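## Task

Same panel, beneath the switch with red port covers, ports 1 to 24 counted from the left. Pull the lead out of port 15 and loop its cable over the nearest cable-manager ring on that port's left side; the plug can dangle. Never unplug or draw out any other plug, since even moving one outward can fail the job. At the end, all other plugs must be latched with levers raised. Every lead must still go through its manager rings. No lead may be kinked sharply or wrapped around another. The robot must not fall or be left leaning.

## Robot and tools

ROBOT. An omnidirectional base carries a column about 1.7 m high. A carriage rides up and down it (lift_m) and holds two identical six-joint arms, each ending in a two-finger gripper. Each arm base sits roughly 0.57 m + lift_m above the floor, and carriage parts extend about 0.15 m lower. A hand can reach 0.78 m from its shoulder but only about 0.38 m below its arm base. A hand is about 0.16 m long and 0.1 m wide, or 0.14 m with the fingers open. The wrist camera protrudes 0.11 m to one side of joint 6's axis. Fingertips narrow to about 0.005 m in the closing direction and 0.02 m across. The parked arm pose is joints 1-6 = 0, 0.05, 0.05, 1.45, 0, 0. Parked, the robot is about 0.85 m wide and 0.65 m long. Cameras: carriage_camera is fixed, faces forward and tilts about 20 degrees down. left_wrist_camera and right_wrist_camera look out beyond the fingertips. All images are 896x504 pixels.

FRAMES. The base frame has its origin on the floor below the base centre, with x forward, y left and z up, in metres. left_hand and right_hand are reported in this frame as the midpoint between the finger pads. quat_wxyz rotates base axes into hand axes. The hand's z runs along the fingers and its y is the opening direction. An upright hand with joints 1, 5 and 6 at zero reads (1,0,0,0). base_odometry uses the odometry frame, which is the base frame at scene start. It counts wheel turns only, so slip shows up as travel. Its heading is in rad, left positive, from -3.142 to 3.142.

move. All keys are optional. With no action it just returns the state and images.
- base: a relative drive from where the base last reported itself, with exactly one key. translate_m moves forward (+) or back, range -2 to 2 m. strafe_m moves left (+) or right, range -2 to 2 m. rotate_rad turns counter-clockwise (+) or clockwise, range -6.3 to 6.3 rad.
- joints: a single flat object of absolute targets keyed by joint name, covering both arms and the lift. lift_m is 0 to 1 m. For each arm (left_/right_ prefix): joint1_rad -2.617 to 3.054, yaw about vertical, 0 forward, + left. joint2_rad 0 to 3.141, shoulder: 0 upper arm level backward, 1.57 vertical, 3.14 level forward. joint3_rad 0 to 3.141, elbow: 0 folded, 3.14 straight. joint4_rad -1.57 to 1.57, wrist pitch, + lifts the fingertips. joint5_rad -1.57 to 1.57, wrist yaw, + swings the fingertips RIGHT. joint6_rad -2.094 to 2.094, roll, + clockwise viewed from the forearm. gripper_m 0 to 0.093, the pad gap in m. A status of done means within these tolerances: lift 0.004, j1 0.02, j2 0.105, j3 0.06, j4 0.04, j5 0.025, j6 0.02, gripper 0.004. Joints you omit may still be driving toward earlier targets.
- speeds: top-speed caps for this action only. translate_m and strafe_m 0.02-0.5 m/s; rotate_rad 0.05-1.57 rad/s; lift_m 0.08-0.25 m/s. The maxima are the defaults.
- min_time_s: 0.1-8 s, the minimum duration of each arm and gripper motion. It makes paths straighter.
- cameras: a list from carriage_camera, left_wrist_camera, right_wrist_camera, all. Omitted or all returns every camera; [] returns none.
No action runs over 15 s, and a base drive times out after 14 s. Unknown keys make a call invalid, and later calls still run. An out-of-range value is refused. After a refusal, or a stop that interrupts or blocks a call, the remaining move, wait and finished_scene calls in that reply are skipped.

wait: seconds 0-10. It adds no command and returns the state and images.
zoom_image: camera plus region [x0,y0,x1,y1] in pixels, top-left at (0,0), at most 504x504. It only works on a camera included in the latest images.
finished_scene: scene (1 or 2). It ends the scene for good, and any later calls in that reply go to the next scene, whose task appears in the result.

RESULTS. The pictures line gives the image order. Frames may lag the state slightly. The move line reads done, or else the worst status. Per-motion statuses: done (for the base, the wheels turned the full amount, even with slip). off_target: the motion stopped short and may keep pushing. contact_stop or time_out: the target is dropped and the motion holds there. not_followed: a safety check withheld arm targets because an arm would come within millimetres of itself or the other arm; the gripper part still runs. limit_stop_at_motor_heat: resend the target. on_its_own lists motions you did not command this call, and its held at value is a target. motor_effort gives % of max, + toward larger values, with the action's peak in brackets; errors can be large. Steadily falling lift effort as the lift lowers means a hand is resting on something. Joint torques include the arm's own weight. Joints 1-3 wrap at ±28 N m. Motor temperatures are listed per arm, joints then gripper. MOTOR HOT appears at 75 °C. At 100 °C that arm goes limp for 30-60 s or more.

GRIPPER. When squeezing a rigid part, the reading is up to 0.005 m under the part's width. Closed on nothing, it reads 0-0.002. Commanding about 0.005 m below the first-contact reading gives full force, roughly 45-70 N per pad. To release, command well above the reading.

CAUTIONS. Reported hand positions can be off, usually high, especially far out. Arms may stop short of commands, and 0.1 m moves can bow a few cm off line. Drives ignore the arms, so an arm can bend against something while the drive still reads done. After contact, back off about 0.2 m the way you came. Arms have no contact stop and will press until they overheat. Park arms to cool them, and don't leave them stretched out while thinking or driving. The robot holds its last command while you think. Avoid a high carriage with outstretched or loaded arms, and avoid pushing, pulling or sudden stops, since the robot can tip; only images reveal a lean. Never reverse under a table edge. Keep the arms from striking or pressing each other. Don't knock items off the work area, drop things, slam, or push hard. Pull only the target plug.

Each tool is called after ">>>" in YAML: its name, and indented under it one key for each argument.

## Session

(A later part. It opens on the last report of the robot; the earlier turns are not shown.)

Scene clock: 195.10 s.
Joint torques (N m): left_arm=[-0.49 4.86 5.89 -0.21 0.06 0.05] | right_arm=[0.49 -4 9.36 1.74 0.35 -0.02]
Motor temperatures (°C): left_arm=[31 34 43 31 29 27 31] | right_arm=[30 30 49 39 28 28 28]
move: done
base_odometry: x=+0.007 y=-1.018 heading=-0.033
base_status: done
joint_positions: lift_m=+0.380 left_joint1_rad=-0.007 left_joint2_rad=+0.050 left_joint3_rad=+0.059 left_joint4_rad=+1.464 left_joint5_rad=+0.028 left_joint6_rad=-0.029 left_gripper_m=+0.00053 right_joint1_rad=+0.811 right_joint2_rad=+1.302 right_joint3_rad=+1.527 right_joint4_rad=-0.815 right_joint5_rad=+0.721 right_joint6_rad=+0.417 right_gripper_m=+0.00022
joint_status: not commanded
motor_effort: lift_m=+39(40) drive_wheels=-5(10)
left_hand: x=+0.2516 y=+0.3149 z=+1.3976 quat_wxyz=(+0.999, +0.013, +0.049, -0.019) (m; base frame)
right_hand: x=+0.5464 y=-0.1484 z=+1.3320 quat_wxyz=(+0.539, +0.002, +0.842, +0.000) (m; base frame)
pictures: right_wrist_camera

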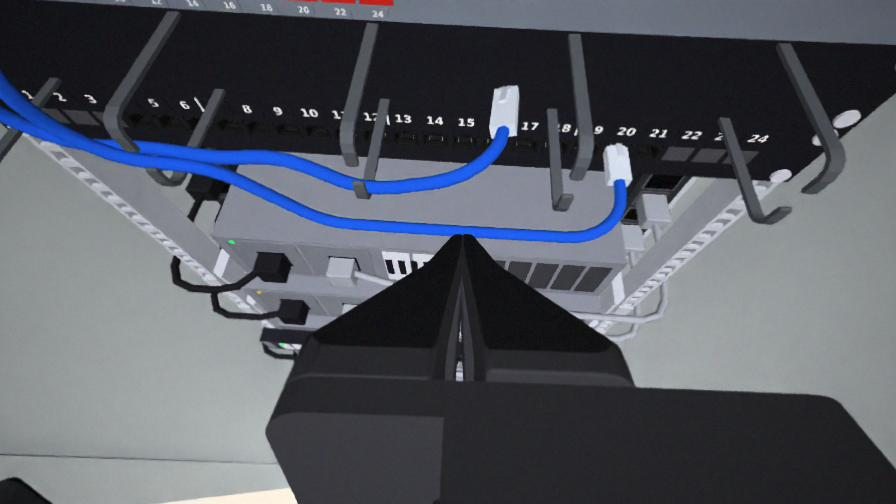

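>>> zoom_image:
  camera: "right_wrist_camera"
  region: [465, 70, 555, 150]

>>> move:
  base: {"strafe_m": -0.09}
  speeds: {"strafe_m": 0.08}
  cameras: ["right_wrist_camera"]

>>> zoom_image:
  camera: "right_wrist_camera"
  region: [390, 90, 530, 220]

Scaled by 5.600 from the camera's 896x504 image, which has a finer 1280x720 frame.

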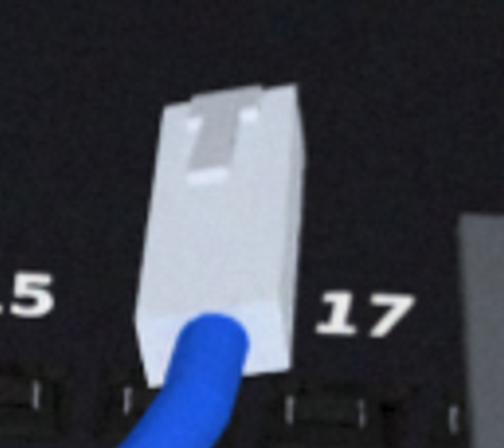

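Scene clock: 203.67 s.
Joint torques (N m): left_arm=[-0.46 4.79 5.93 -0.25 0.01 0.06] | right_arm=[0.49 -4.21 9.48 1.75 0.32 -0.03]
Motor temperatures (°C): left_arm=[31 34 43 31 29 27 31] | right_arm=[30 30 49 40 28 28 28]
move: done
base_odometry: x=+0.004 y=-1.108 heading=-0.033
base_status: done
joint_positions: lift_m=+0.380 left_joint1_rad=-0.007 left_joint2_rad=+0.050 left_joint3_rad=+0.059 left_joint4_rad=+1.464 left_joint5_rad=+0.028 left_joint6_rad=-0.029 left_gripper_m=+0.00053 right_joint1_rad=+0.813 right_joint2_rad=+1.303 right_joint3_rad=+1.527 right_joint4_rad=-0.816 right_joint5_rad=+0.723 right_joint6_rad=+0.418 right_gripper_m=+0.00022
joint_status: not commanded
motor_effort: lift_m=+39(40) drive_wheels=-1(9)
left_hand: x=+0.2516 y=+0.3149 z=+1.3976 quat_wxyz=(+0.999, +0.013, +0.049, -0.019) (m; base frame)
right_hand: x=+0.5462 y=-0.1481 z=+1.3318 quat_wxyz=(+0.539, +0.001, +0.842, -0.001) (m; base frame)
pictures: right_wrist_camera

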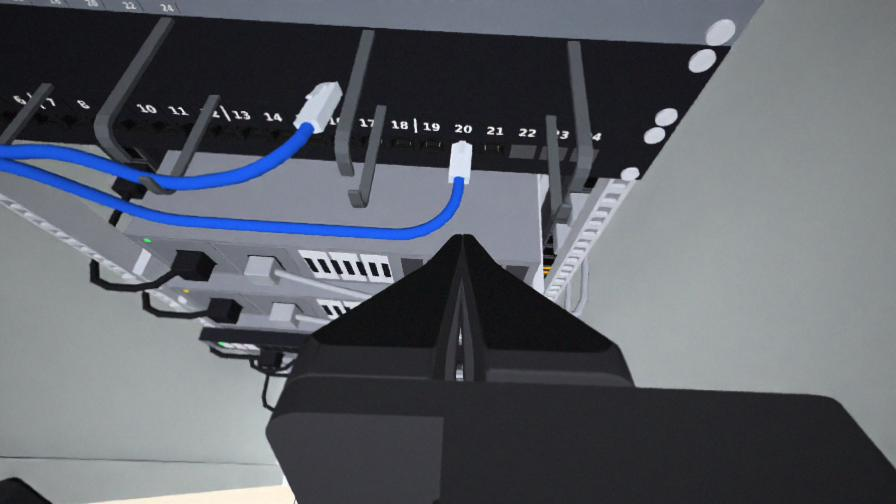

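Scaled by 3.600 from the camera's 896x504 image, which has a finer 1280x720 frame.

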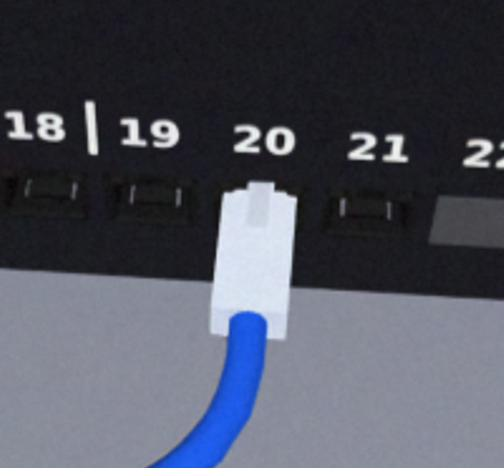

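>>> zoom_image:
  camera: "right_wrist_camera"
  region: [280, 65, 370, 145]

>>> zoom_image:
  camera: "right_wrist_camera"
  region: [425, 120, 505, 200]

Scaled by 5.600 from the camera's 896x504 image, which has a finer 1280x720 frame.

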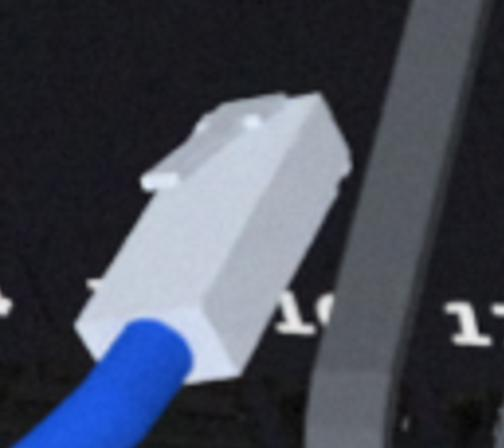

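Scaled by 6.300 from the camera's 896x504 image, which has a finer 1280x720 frame.

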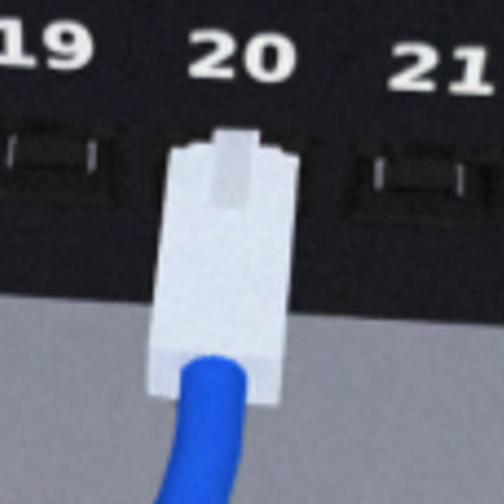

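>>> move:
  joints: {"lift_m": 0.42, "right_joint1_rad": 0.675, "right_joint2_rad": 1.53, "right_joint3_rad": 1.779, "right_joint4_rad": -1.2315, "right_joint5_rad": 0.405, "right_joint6_rad": 0.565}
  speeds: {"lift_m": 0.1}
  min_time_s: 1.5
  cameras: ["right_wrist_camera"]

Scene clock: 211.87 s.
Joint torques (N m): left_arm=[-0.53 4.88 6.01 -0.19 0.06 0.06] | right_arm=[-0.42 -5.27 9.13 1.29 0.16 -0.01]
Motor temperatures (°C): left_arm=[31 34 43 30 29 27 31] | right_arm=[30 30 49 40 28 28 28]
move: done
base_odometry: x=+0.004 y=-1.108 heading=-0.033
base_status: not commanded
joint_positions: lift_m=+0.420 left_joint1_rad=-0.007 left_joint2_rad=+0.050 left_joint3_rad=+0.059 left_joint4_rad=+1.464 left_joint5_rad=+0.028 left_joint6_rad=-0.029 left_gripper_m=+0.00053 right_joint1_rad=+0.682 right_joint2_rad=+1.518 right_joint3_rad=+1.755 right_joint4_rad=-1.215 right_joint5_rad=+0.417 right_joint6_rad=+0.551 right_gripper_m=+0.00022
joint_status: all done
motor_effort: lift_m=+38(47) drive_wheels=-1(3)
left_hand: x=+0.2516 y=+0.3149 z=+1.4378 quat_wxyz=(+0.999, +0.013, +0.049, -0.019) (m; base frame)
right_hand: x=+0.5500 y=-0.1476 z=+1.3053 quat_wxyz=(+0.348, +0.000, +0.938, +0.004) (m; base frame)
pictures: right_wrist_camera

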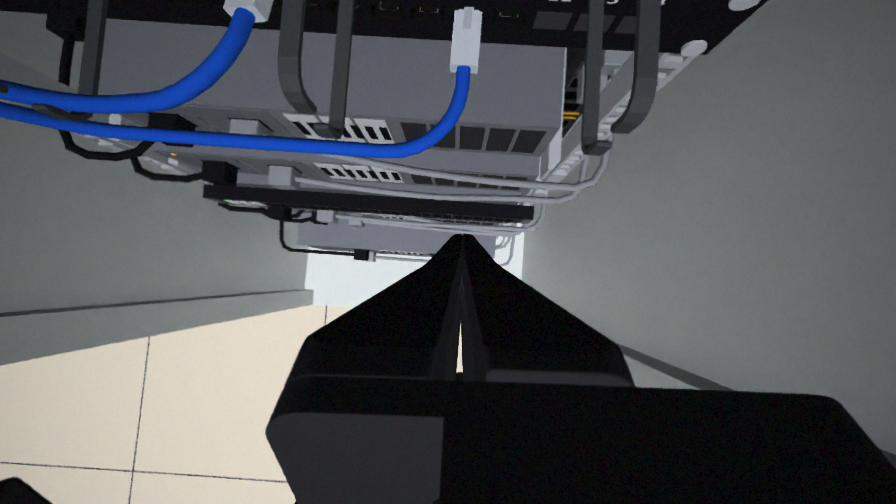

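>>> move:
  base: {"translate_m": 0.028}
  speeds: {"translate_m": 0.05}
  cameras: ["right_wrist_camera"]

>>> zoom_image:
  camera: "right_wrist_camera"
  region: [400, 20, 540, 160]

>>> zoom_image:
  camera: "right_wrist_camera"
  region: [160, 0, 330, 170]

Scene clock: 213.07 s.
Joint torques (N m): left_arm=[-0.57 4.74 6.05 -0.21 0.06 0.05] | right_arm=[-0.25 -5.41 8.98 1.31 0.19 -0.02]
Motor temperatures (°C): left_arm=[31 34 43 30 29 27 31] | right_arm=[30 30 49 40 28 28 28]
move: done
base_odometry: x=+0.032 y=-1.110 heading=-0.033
base_status: done
joint_positions: lift_m=+0.420 left_joint1_rad=-0.007 left_joint2_rad=+0.050 left_joint3_rad=+0.059 left_joint4_rad=+1.465 left_joint5_rad=+0.028 left_joint6_rad=-0.029 left_gripper_m=+0.00053 right_joint1_rad=+0.680 right_joint2_rad=+1.520 right_joint3_rad=+1.756 right_joint4_rad=-1.218 right_joint5_rad=+0.415 right_joint6_rad=+0.552 right_gripper_m=+0.00022
joint_status: not commanded
motor_effort: lift_m=+38(38) drive_wheels=-5(8)
left_hand: x=+0.2515 y=+0.3149 z=+1.4378 quat_wxyz=(+0.999, +0.013, +0.048, -0.019) (m; base frame)
right_hand: x=+0.5499 y=-0.1478 z=+1.3045 quat_wxyz=(+0.346, +0.000, +0.938, +0.003) (m; base frame)
pictures: right_wrist_camera

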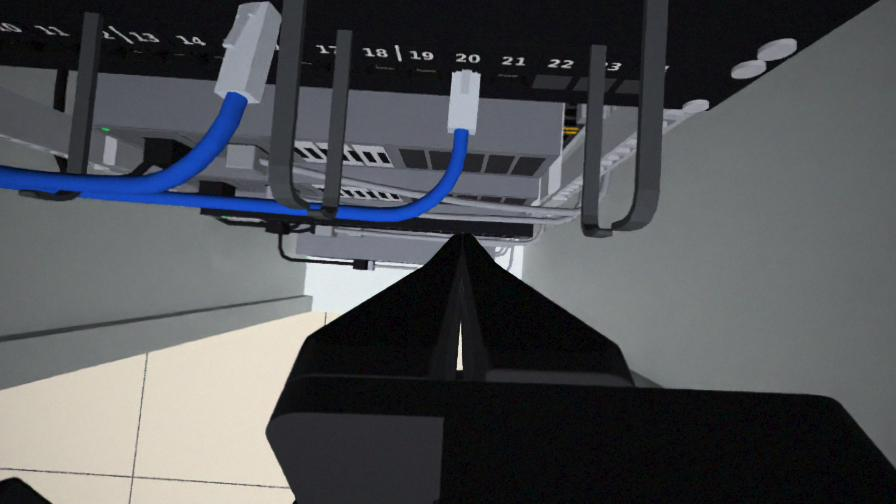

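Scaled by 3.600 from the camera's 896x504 image, which has a finer 1280x720 frame.

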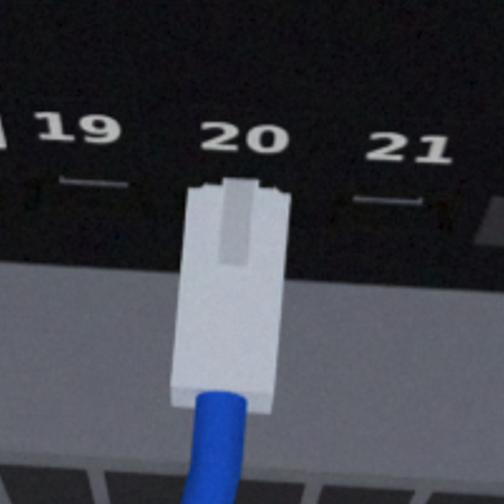

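Scaled by 2.965 from the camera's 896x504 image, which has a finer 1280x720 frame.

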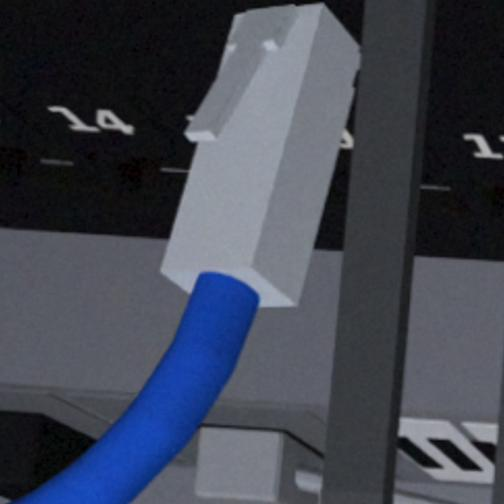

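>>> move:
  base: {"translate_m": -0.06}
  speeds: {"translate_m": 0.1}
  cameras: []

>>> move:
  base: {"strafe_m": 0.235}
  speeds: {"strafe_m": 0.12}
  cameras: []

>>> move:
  base: {"translate_m": 0.045}
  speeds: {"translate_m": 0.06}
  cameras: ["right_wrist_camera"]

Scene clock: 217.50 s.
Joint torques (N m): left_arm=[-0.55 4.88 5.98 -0.22 0.03 0.07] | right_arm=[-0.03 -5.6 9.01 1.33 0.19 -0.02]
Motor temperatures (°C): left_arm=[31 34 43 30 29 27 31] | right_arm=[30 30 49 40 28 28 28]
move: done
base_odometry: x=-0.028 y=-1.108 heading=-0.033
base_status: done
joint_positions: lift_m=+0.420 left_joint1_rad=-0.007 left_joint2_rad=+0.050 left_joint3_rad=+0.059 left_joint4_rad=+1.463 left_joint5_rad=+0.028 left_joint6_rad=-0.029 left_gripper_m=+0.00053 right_joint1_rad=+0.677 right_joint2_rad=+1.521 right_joint3_rad=+1.757 right_joint4_rad=-1.220 right_joint5_rad=+0.414 right_joint6_rad=+0.553 right_gripper_m=+0.00022
joint_status: not commanded
motor_effort: lift_m=+37(38) drive_wheels=-1(13)
left_hand: x=+0.2517 y=+0.3149 z=+1.4378 quat_wxyz=(+0.999, +0.013, +0.049, -0.019) (m; base frame)
right_hand: x=+0.5503 y=-0.1485 z=+1.3043 quat_wxyz=(+0.345, +0.001, +0.939, +0.003) (m; base frame)
pictures: none
No camera images: "cameras" was empty.

Scene clock: 220.30 s.
Joint torques (N m): left_arm=[-0.54 4.89 6.04 -0.16 0.05 0.07] | right_arm=[0.17 -5.49 8.95 1.34 0.21 -0.03]
Motor temperatures (°C): left_arm=[31 34 43 30 29 27 31] | right_arm=[30 31 49 40 28 28 28]
move: done
base_odometry: x=-0.020 y=-0.873 heading=-0.033
base_status: done
joint_positions: lift_m=+0.420 left_joint1_rad=-0.008 left_joint2_rad=+0.050 left_joint3_rad=+0.059 left_joint4_rad=+1.463 left_joint5_rad=+0.028 left_joint6_rad=-0.029 left_gripper_m=+0.00053 right_joint1_rad=+0.675 right_joint2_rad=+1.521 right_joint3_rad=+1.757 right_joint4_rad=-1.221 right_joint5_rad=+0.413 right_joint6_rad=+0.553 right_gripper_m=+0.00022
joint_status: not commanded
motor_effort: lift_m=+37(38) drive_wheels=-2(11)
left_hand: x=+0.2517 y=+0.3149 z=+1.4378 quat_wxyz=(+0.999, +0.013, +0.049, -0.019) (m; base frame)
right_hand: x=+0.5504 y=-0.1492 z=+1.3041 quat_wxyz=(+0.344, +0.002, +0.939, +0.002) (m; base frame)
pictures: none
No camera images: "cameras" was empty.

Scene clock: 221.57 s.
Joint torques (N m): left_arm=[-0.54 4.72 5.86 -0.25 0.02 0.05] | right_arm=[0.17 -5.68 8.9 1.35 0.21 -0.02]
Motor temperatures (°C): left_arm=[31 34 43 30 29 27 31] | right_arm=[30 31 49 40 28 28 28]
move: done
base_odometry: x=+0.025 y=-0.874 heading=-0.032
base_status: done
joint_positions: lift_m=+0.420 left_joint1_rad=-0.008 left_joint2_rad=+0.050 left_joint3_rad=+0.059 left_joint4_rad=+1.464 left_joint5_rad=+0.028 left_joint6_rad=-0.029 left_gripper_m=+0.00053 right_joint1_rad=+0.675 right_joint2_rad=+1.521 right_joint3_rad=+1.758 right_joint4_rad=-1.222 right_joint5_rad=+0.412 right_joint6_rad=+0.553 right_gripper_m=+0.00022
joint_status: not commanded
motor_effort: lift_m=+38(38) drive_wheels=-4(14)
left_hand: x=+0.2516 y=+0.3149 z=+1.4378 quat_wxyz=(+0.999, +0.013, +0.049, -0.019) (m; base frame)
right_hand: x=+0.5503 y=-0.1490 z=+1.3042 quat_wxyz=(+0.344, +0.001, +0.939, +0.003) (m; base frame)
pictures: right_wrist_camera

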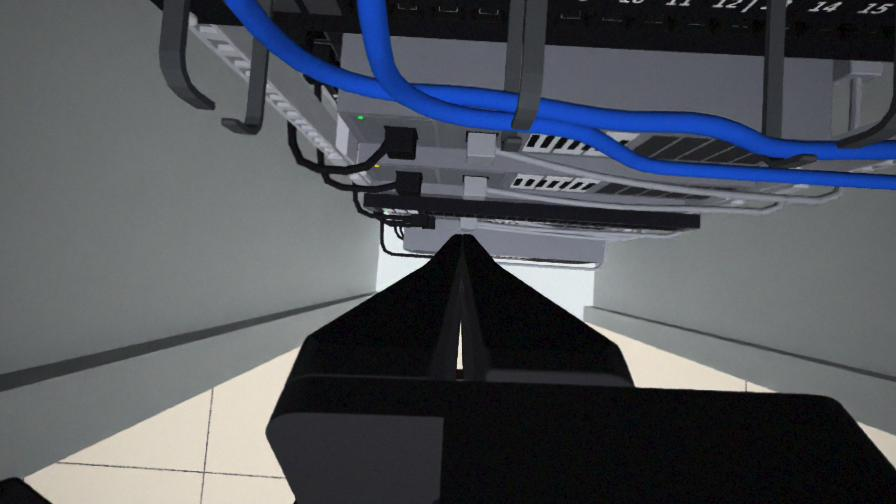

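>>> zoom_image:
  camera: "right_wrist_camera"
  region: [460, 50, 600, 160]

>>> move:
  base: {"translate_m": -0.07}
  speeds: {"translate_m": 0.12}
  cameras: []

>>> move:
  base: {"strafe_m": -0.2}
  joints: {"lift_m": 0.3246, "right_joint1_rad": 0.876, "right_joint2_rad": 1.147, "right_joint3_rad": 1.155, "right_joint4_rad": 0.005, "right_joint5_rad": 0.886, "right_joint6_rad": -1.585}
  speeds: {"strafe_m": 0.12, "lift_m": 0.08}
  min_time_s: 1.8
  cameras: []

>>> move:
  base: {"translate_m": 0.07}
  speeds: {"translate_m": 0.06}
  cameras: ["right_wrist_camera"]

Scaled by 3.600 from the camera's 896x504 image, which has a finer 1280x720 frame.

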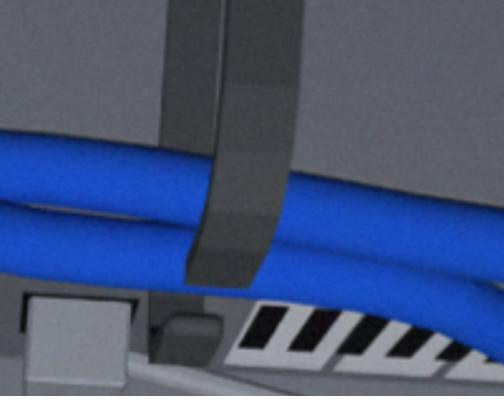

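Scene clock: 226.10 s.
Joint torques (N m): left_arm=[-0.58 4.92 5.79 -0.17 0.04 0.04] | right_arm=[0.17 -5.85 8.76 1.35 0.21 -0.02]
Motor temperatures (°C): left_arm=[31 34 43 30 29 27 31] | right_arm=[30 31 50 40 28 28 28]
move: done
base_odometry: x=-0.045 y=-0.872 heading=-0.032
base_status: done
joint_positions: lift_m=+0.420 left_joint1_rad=-0.008 left_joint2_rad=+0.050 left_joint3_rad=+0.059 left_joint4_rad=+1.463 left_joint5_rad=+0.028 left_joint6_rad=-0.029 left_gripper_m=+0.00053 right_joint1_rad=+0.675 right_joint2_rad=+1.523 right_joint3_rad=+1.758 right_joint4_rad=-1.222 right_joint5_rad=+0.412 right_joint6_rad=+0.553 right_gripper_m=+0.00022
joint_status: not commanded
motor_effort: lift_m=+38(38) drive_wheels=-2(14)
left_hand: x=+0.2518 y=+0.3149 z=+1.4378 quat_wxyz=(+0.999, +0.013, +0.049, -0.019) (m; base frame)
right_hand: x=+0.5505 y=-0.1489 z=+1.3038 quat_wxyz=(+0.343, +0.001, +0.939, +0.003) (m; base frame)
pictures: none
No camera images: "cameras" was empty.

Scene clock: 228.60 s.
Joint torques (N m): left_arm=[-0.42 4.83 5.9 -0.15 0.05 0.1] | right_arm=[1.01 -4.83 6.76 2.13 0.11 -0.23]
Motor temperatures (°C): left_arm=[31 34 43 30 29 27 31] | right_arm=[30 31 50 40 28 28 28]
move: done
base_odometry: x=-0.052 y=-1.071 heading=-0.033
base_status: done
joint_positions: lift_m=+0.325 left_joint1_rad=-0.007 left_joint2_rad=+0.050 left_joint3_rad=+0.059 left_joint4_rad=+1.463 left_joint5_rad=+0.027 left_joint6_rad=-0.029 left_gripper_m=+0.00053 right_joint1_rad=+0.868 right_joint2_rad=+1.156 right_joint3_rad=+1.171 right_joint4_rad=+0.001 right_joint5_rad=+0.877 right_joint6_rad=-1.571 right_gripper_m=+0.00021
joint_status: all done
motor_effort: lift_m=+39(40) drive_wheels=-2(10)
left_hand: x=+0.2518 y=+0.3149 z=+1.3423 quat_wxyz=(+0.999, +0.013, +0.049, -0.019) (m; base frame)
right_hand: x=+0.5488 y=-0.1447 z=+1.3302 quat_wxyz=(+0.503, -0.492, +0.503, -0.502) (m; base frame)
pictures: none
No camera images: "cameras" was empty.

Scene clock: 230.30 s.
Joint torques (N m): left_arm=[-0.54 4.7 6.06 -0.19 0.03 0.06] | right_arm=[0.77 -4.63 6.84 2.08 0.09 -0.21]
Motor temperatures (°C): left_arm=[31 34 43 30 29 27 31] | right_arm=[30 31 50 40 28 28 28]
move: done
base_odometry: x=+0.018 y=-1.074 heading=-0.033
base_status: done
joint_positions: lift_m=+0.325 left_joint1_rad=-0.007 left_joint2_rad=+0.050 left_joint3_rad=+0.059 left_joint4_rad=+1.464 left_joint5_rad=+0.027 left_joint6_rad=-0.029 left_gripper_m=+0.00053 right_joint1_rad=+0.870 right_joint2_rad=+1.155 right_joint3_rad=+1.170 right_joint4_rad=+0.004 right_joint5_rad=+0.879 right_joint6_rad=-1.572 right_gripper_m=+0.00021
joint_status: not commanded
motor_effort: lift_m=+39(39) drive_wheels=-3(10)
left_hand: x=+0.2516 y=+0.3150 z=+1.3423 quat_wxyz=(+0.999, +0.013, +0.049, -0.019) (m; base frame)
right_hand: x=+0.5480 y=-0.1445 z=+1.3308 quat_wxyz=(+0.504, -0.491, +0.503, -0.502) (m; base frame)
pictures: right_wrist_camera

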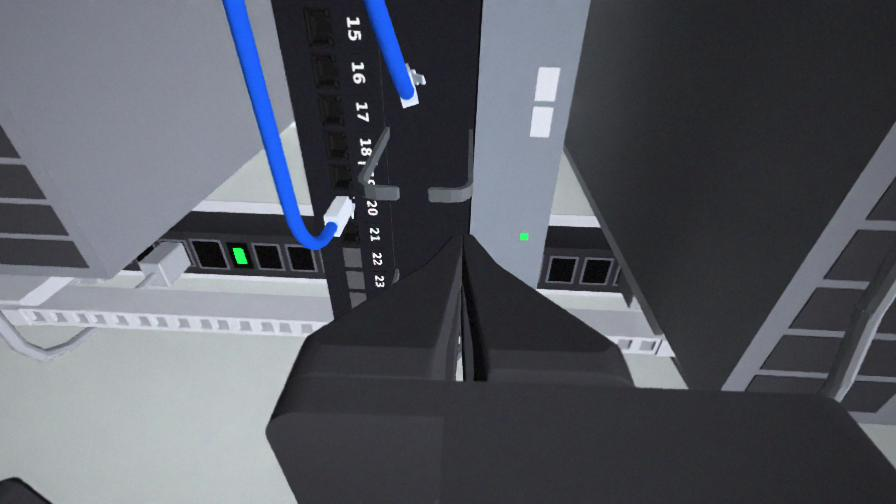

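>>> zoom_image:
  camera: "right_wrist_camera"
  region: [290, 160, 400, 270]

>>> zoom_image:
  camera: "right_wrist_camera"
  region: [360, 40, 450, 130]

Scaled by 4.582 from the camera's 896x504 image, which has a finer 1280x720 frame.

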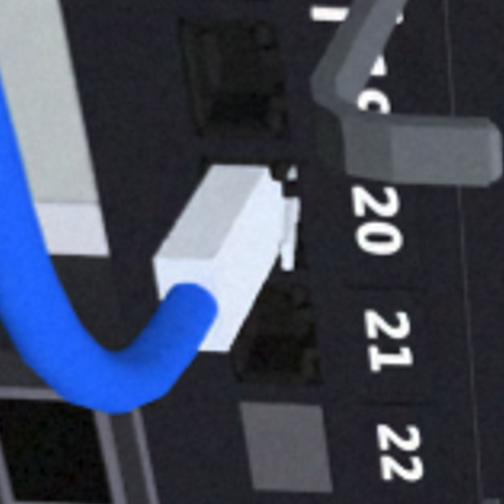

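Scaled by 5.600 from the camera's 896x504 image, which has a finer 1280x720 frame.

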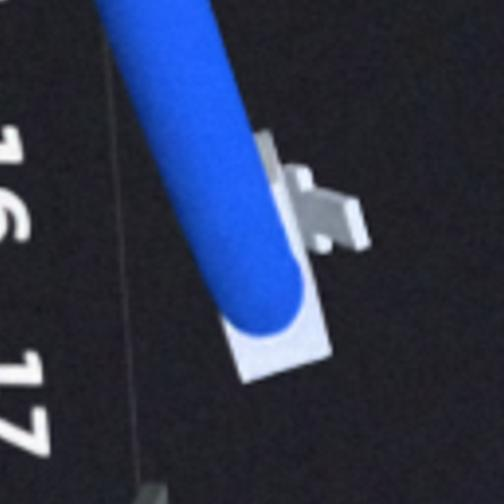

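>>> move:
  base: {"translate_m": -0.03}
  joints: {"lift_m": 0.4246}
  speeds: {"translate_m": 0.06, "lift_m": 0.15}
  cameras: []

>>> move:
  base: {"strafe_m": 0.24}
  speeds: {"strafe_m": 0.15}
  cameras: []

>>> move:
  base: {"translate_m": 0.022}
  speeds: {"translate_m": 0.04}
  cameras: ["right_wrist_camera"]

Scene clock: 233.00 s.
Joint torques (N m): left_arm=[-0.61 4.77 5.89 -0.21 0.05 0.04] | right_arm=[0.79 -4.45 7.71 1.98 0.08 -0.2]
Motor temperatures (°C): left_arm=[31 34 43 30 29 27 31] | right_arm=[30 31 50 40 28 28 28]
move: done
base_odometry: x=-0.012 y=-1.073 heading=-0.033
base_status: done
joint_positions: lift_m=+0.425 left_joint1_rad=-0.007 left_joint2_rad=+0.050 left_joint3_rad=+0.059 left_joint4_rad=+1.463 left_joint5_rad=+0.027 left_joint6_rad=-0.029 left_gripper_m=+0.00053 right_joint1_rad=+0.872 right_joint2_rad=+1.153 right_joint3_rad=+1.161 right_joint4_rad=+0.013 right_joint5_rad=+0.880 right_joint6_rad=-1.573 right_gripper_m=+0.00021
joint_status: all done
motor_effort: lift_m=+38(47) drive_wheels=-5(14)
left_hand: x=+0.2518 y=+0.3149 z=+1.4423 quat_wxyz=(+0.999, +0.013, +0.049, -0.019) (m; base frame)
right_hand: x=+0.5478 y=-0.1442 z=+1.4291 quat_wxyz=(+0.504, -0.491, +0.502, -0.502) (m; base frame)
pictures: none
No camera images: "cameras" was empty.

Scene clock: 235.80 s.
Joint torques (N m): left_arm=[-0.46 4.92 6.06 -0.19 0.03 0.06] | right_arm=[0.54 -4.52 7.53 1.98 0.07 -0.2]
Motor temperatures (°C): left_arm=[31 34 43 30 29 27 31] | right_arm=[30 31 50 41 28 28 28]
move: done
base_odometry: x=-0.004 y=-0.833 heading=-0.033
base_status: done
joint_positions: lift_m=+0.425 left_joint1_rad=-0.007 left_joint2_rad=+0.050 left_joint3_rad=+0.059 left_joint4_rad=+1.463 left_joint5_rad=+0.028 left_joint6_rad=-0.029 left_gripper_m=+0.00053 right_joint1_rad=+0.872 right_joint2_rad=+1.153 right_joint3_rad=+1.161 right_joint4_rad=+0.013 right_joint5_rad=+0.881 right_joint6_rad=-1.573 right_gripper_m=+0.00021
joint_status: not commanded
motor_effort: lift_m=+38(39) drive_wheels=-2(13)
left_hand: x=+0.2517 y=+0.3149 z=+1.4423 quat_wxyz=(+0.999, +0.013, +0.049, -0.019) (m; base frame)
right_hand: x=+0.5477 y=-0.1441 z=+1.4291 quat_wxyz=(+0.504, -0.491, +0.502, -0.502) (m; base frame)
pictures: none
No camera images: "cameras" was empty.

Scene clock: 236.93 s.
Joint torques (N m): left_arm=[-0.39 4.88 5.83 -0.2 0.02 0.09] | right_arm=[0.4 -4.42 7.65 1.98 0.06 -0.2]
Motor temperatures (°C): left_arm=[31 34 43 30 29 27 31] | right_arm=[30 31 50 41 28 28 28]
move: done
base_odometry: x=+0.018 y=-0.834 heading=-0.033
base_status: done
joint_positions: lift_m=+0.425 left_joint1_rad=-0.007 left_joint2_rad=+0.050 left_joint3_rad=+0.059 left_joint4_rad=+1.463 left_joint5_rad=+0.028 left_joint6_rad=-0.029 left_gripper_m=+0.00053 right_joint1_rad=+0.873 right_joint2_rad=+1.153 right_joint3_rad=+1.161 right_joint4_rad=+0.013 right_joint5_rad=+0.882 right_joint6_rad=-1.573 right_gripper_m=+0.00021
joint_status: not commanded
motor_effort: lift_m=+38(39) drive_wheels=+3(9)
left_hand: x=+0.2518 y=+0.3149 z=+1.4423 quat_wxyz=(+0.999, +0.013, +0.049, -0.019) (m; base frame)
right_hand: x=+0.5475 y=-0.1439 z=+1.4291 quat_wxyz=(+0.505, -0.491, +0.502, -0.502) (m; base frame)
pictures: right_wrist_camera

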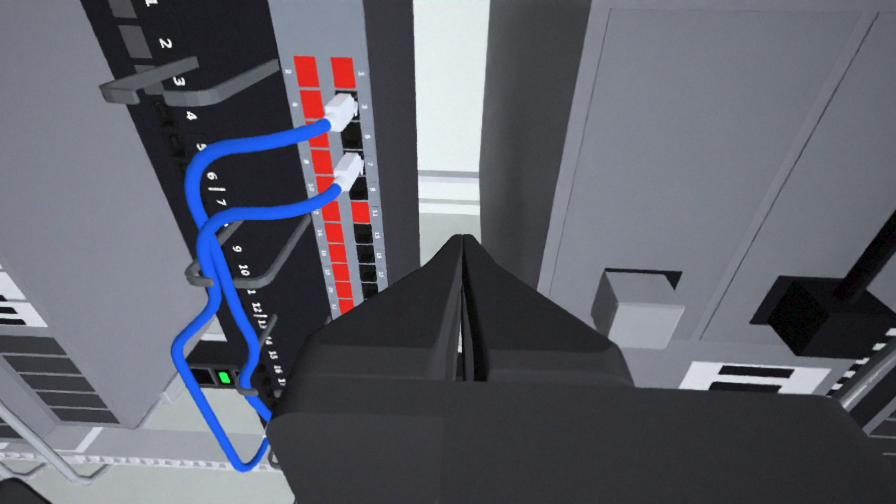

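>>> zoom_image:
  camera: "right_wrist_camera"
  region: [295, 110, 405, 220]

>>> zoom_image:
  camera: "right_wrist_camera"
  region: [150, 130, 330, 410]

Scaled by 4.582 from the camera's 896x504 image, which has a finer 1280x720 frame.

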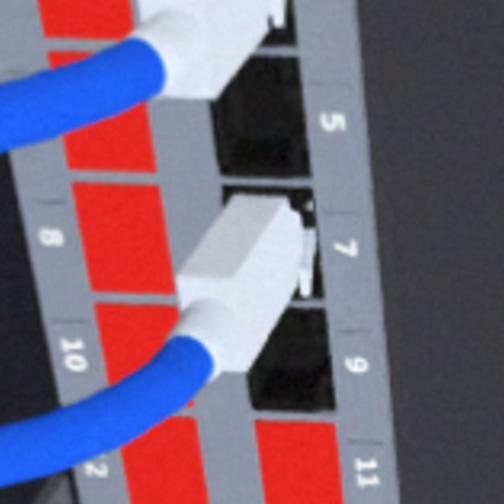

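Scaled by 1.800 from the camera's 896x504 image, which has a finer 1280x720 frame.

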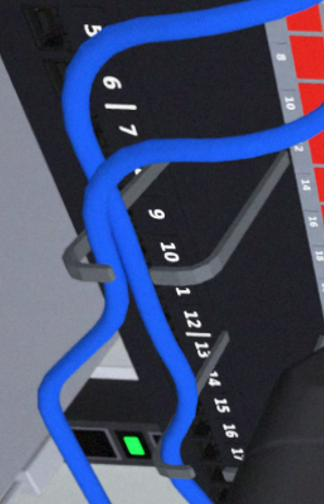

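>>> move:
  base: {"translate_m": -0.2}
  speeds: {"translate_m": 0.2}
  cameras: ["carriage_camera", "right_wrist_camera"]

>>> zoom_image:
  camera: "right_wrist_camera"
  region: [280, 120, 480, 320]

Scene clock: 241.07 s.
Joint torques (N m): left_arm=[-0.51 4.83 6.06 -0.19 0.04 0.05] | right_arm=[0.34 -4.41 7.62 1.98 0.06 -0.2]
Motor temperatures (°C): left_arm=[31 34 43 30 29 27 31] | right_arm=[30 31 50 41 28 28 28]
move: done
base_odometry: x=-0.182 y=-0.827 heading=-0.033
base_status: done
joint_positions: lift_m=+0.425 left_joint1_rad=-0.007 left_joint2_rad=+0.050 left_joint3_rad=+0.059 left_joint4_rad=+1.463 left_joint5_rad=+0.028 left_joint6_rad=-0.029 left_gripper_m=+0.00053 right_joint1_rad=+0.874 right_joint2_rad=+1.153 right_joint3_rad=+1.161 right_joint4_rad=+0.013 right_joint5_rad=+0.882 right_joint6_rad=-1.573 right_gripper_m=+0.00021
joint_status: not commanded
motor_effort: lift_m=+38(39) drive_wheels=-1(13)
left_hand: x=+0.2518 y=+0.3149 z=+1.4423 quat_wxyz=(+0.999, +0.013, +0.049, -0.019) (m; base frame)
right_hand: x=+0.5474 y=-0.1438 z=+1.4291 quat_wxyz=(+0.505, -0.491, +0.502, -0.502) (m; base frame)
pictures: carriage_camera, right_wrist_camera

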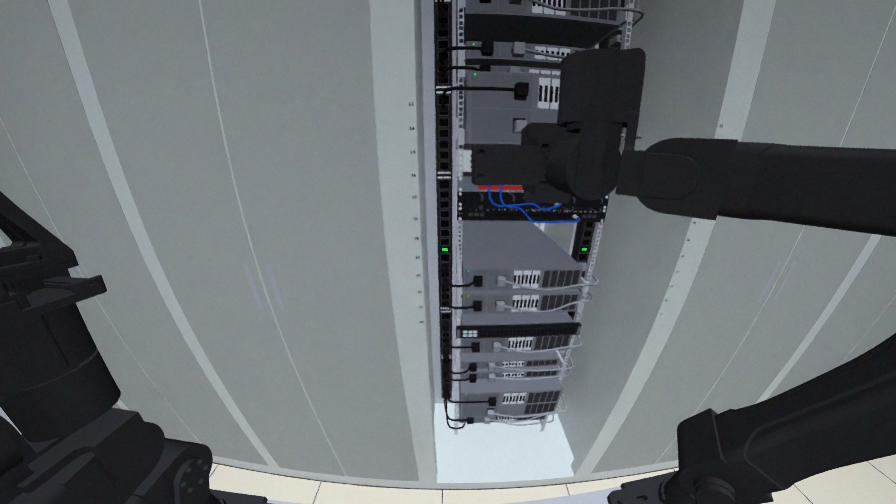

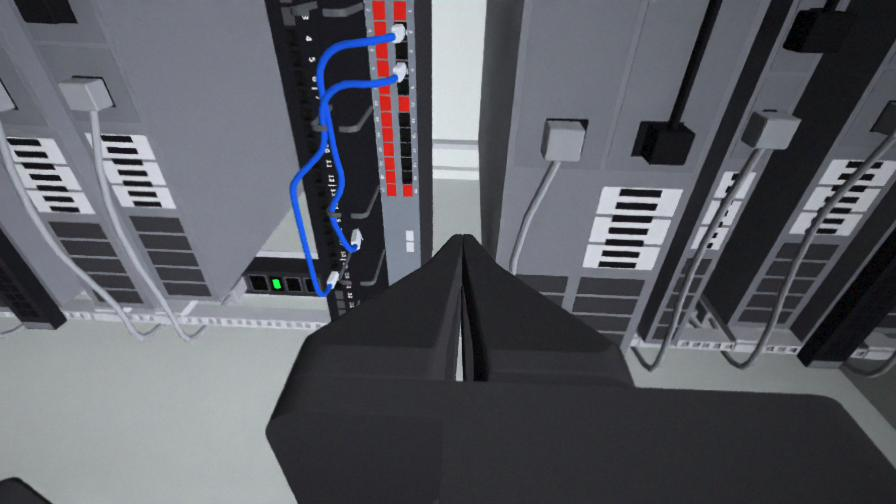

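Scaled by 2.520 from the camera's 896x504 image, which has a finer 1280x720 frame.

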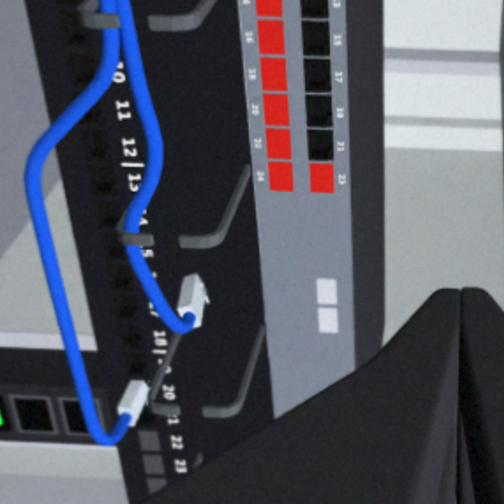

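>>> finished_scene:
  scene: 2

The scene is finished: the task was done.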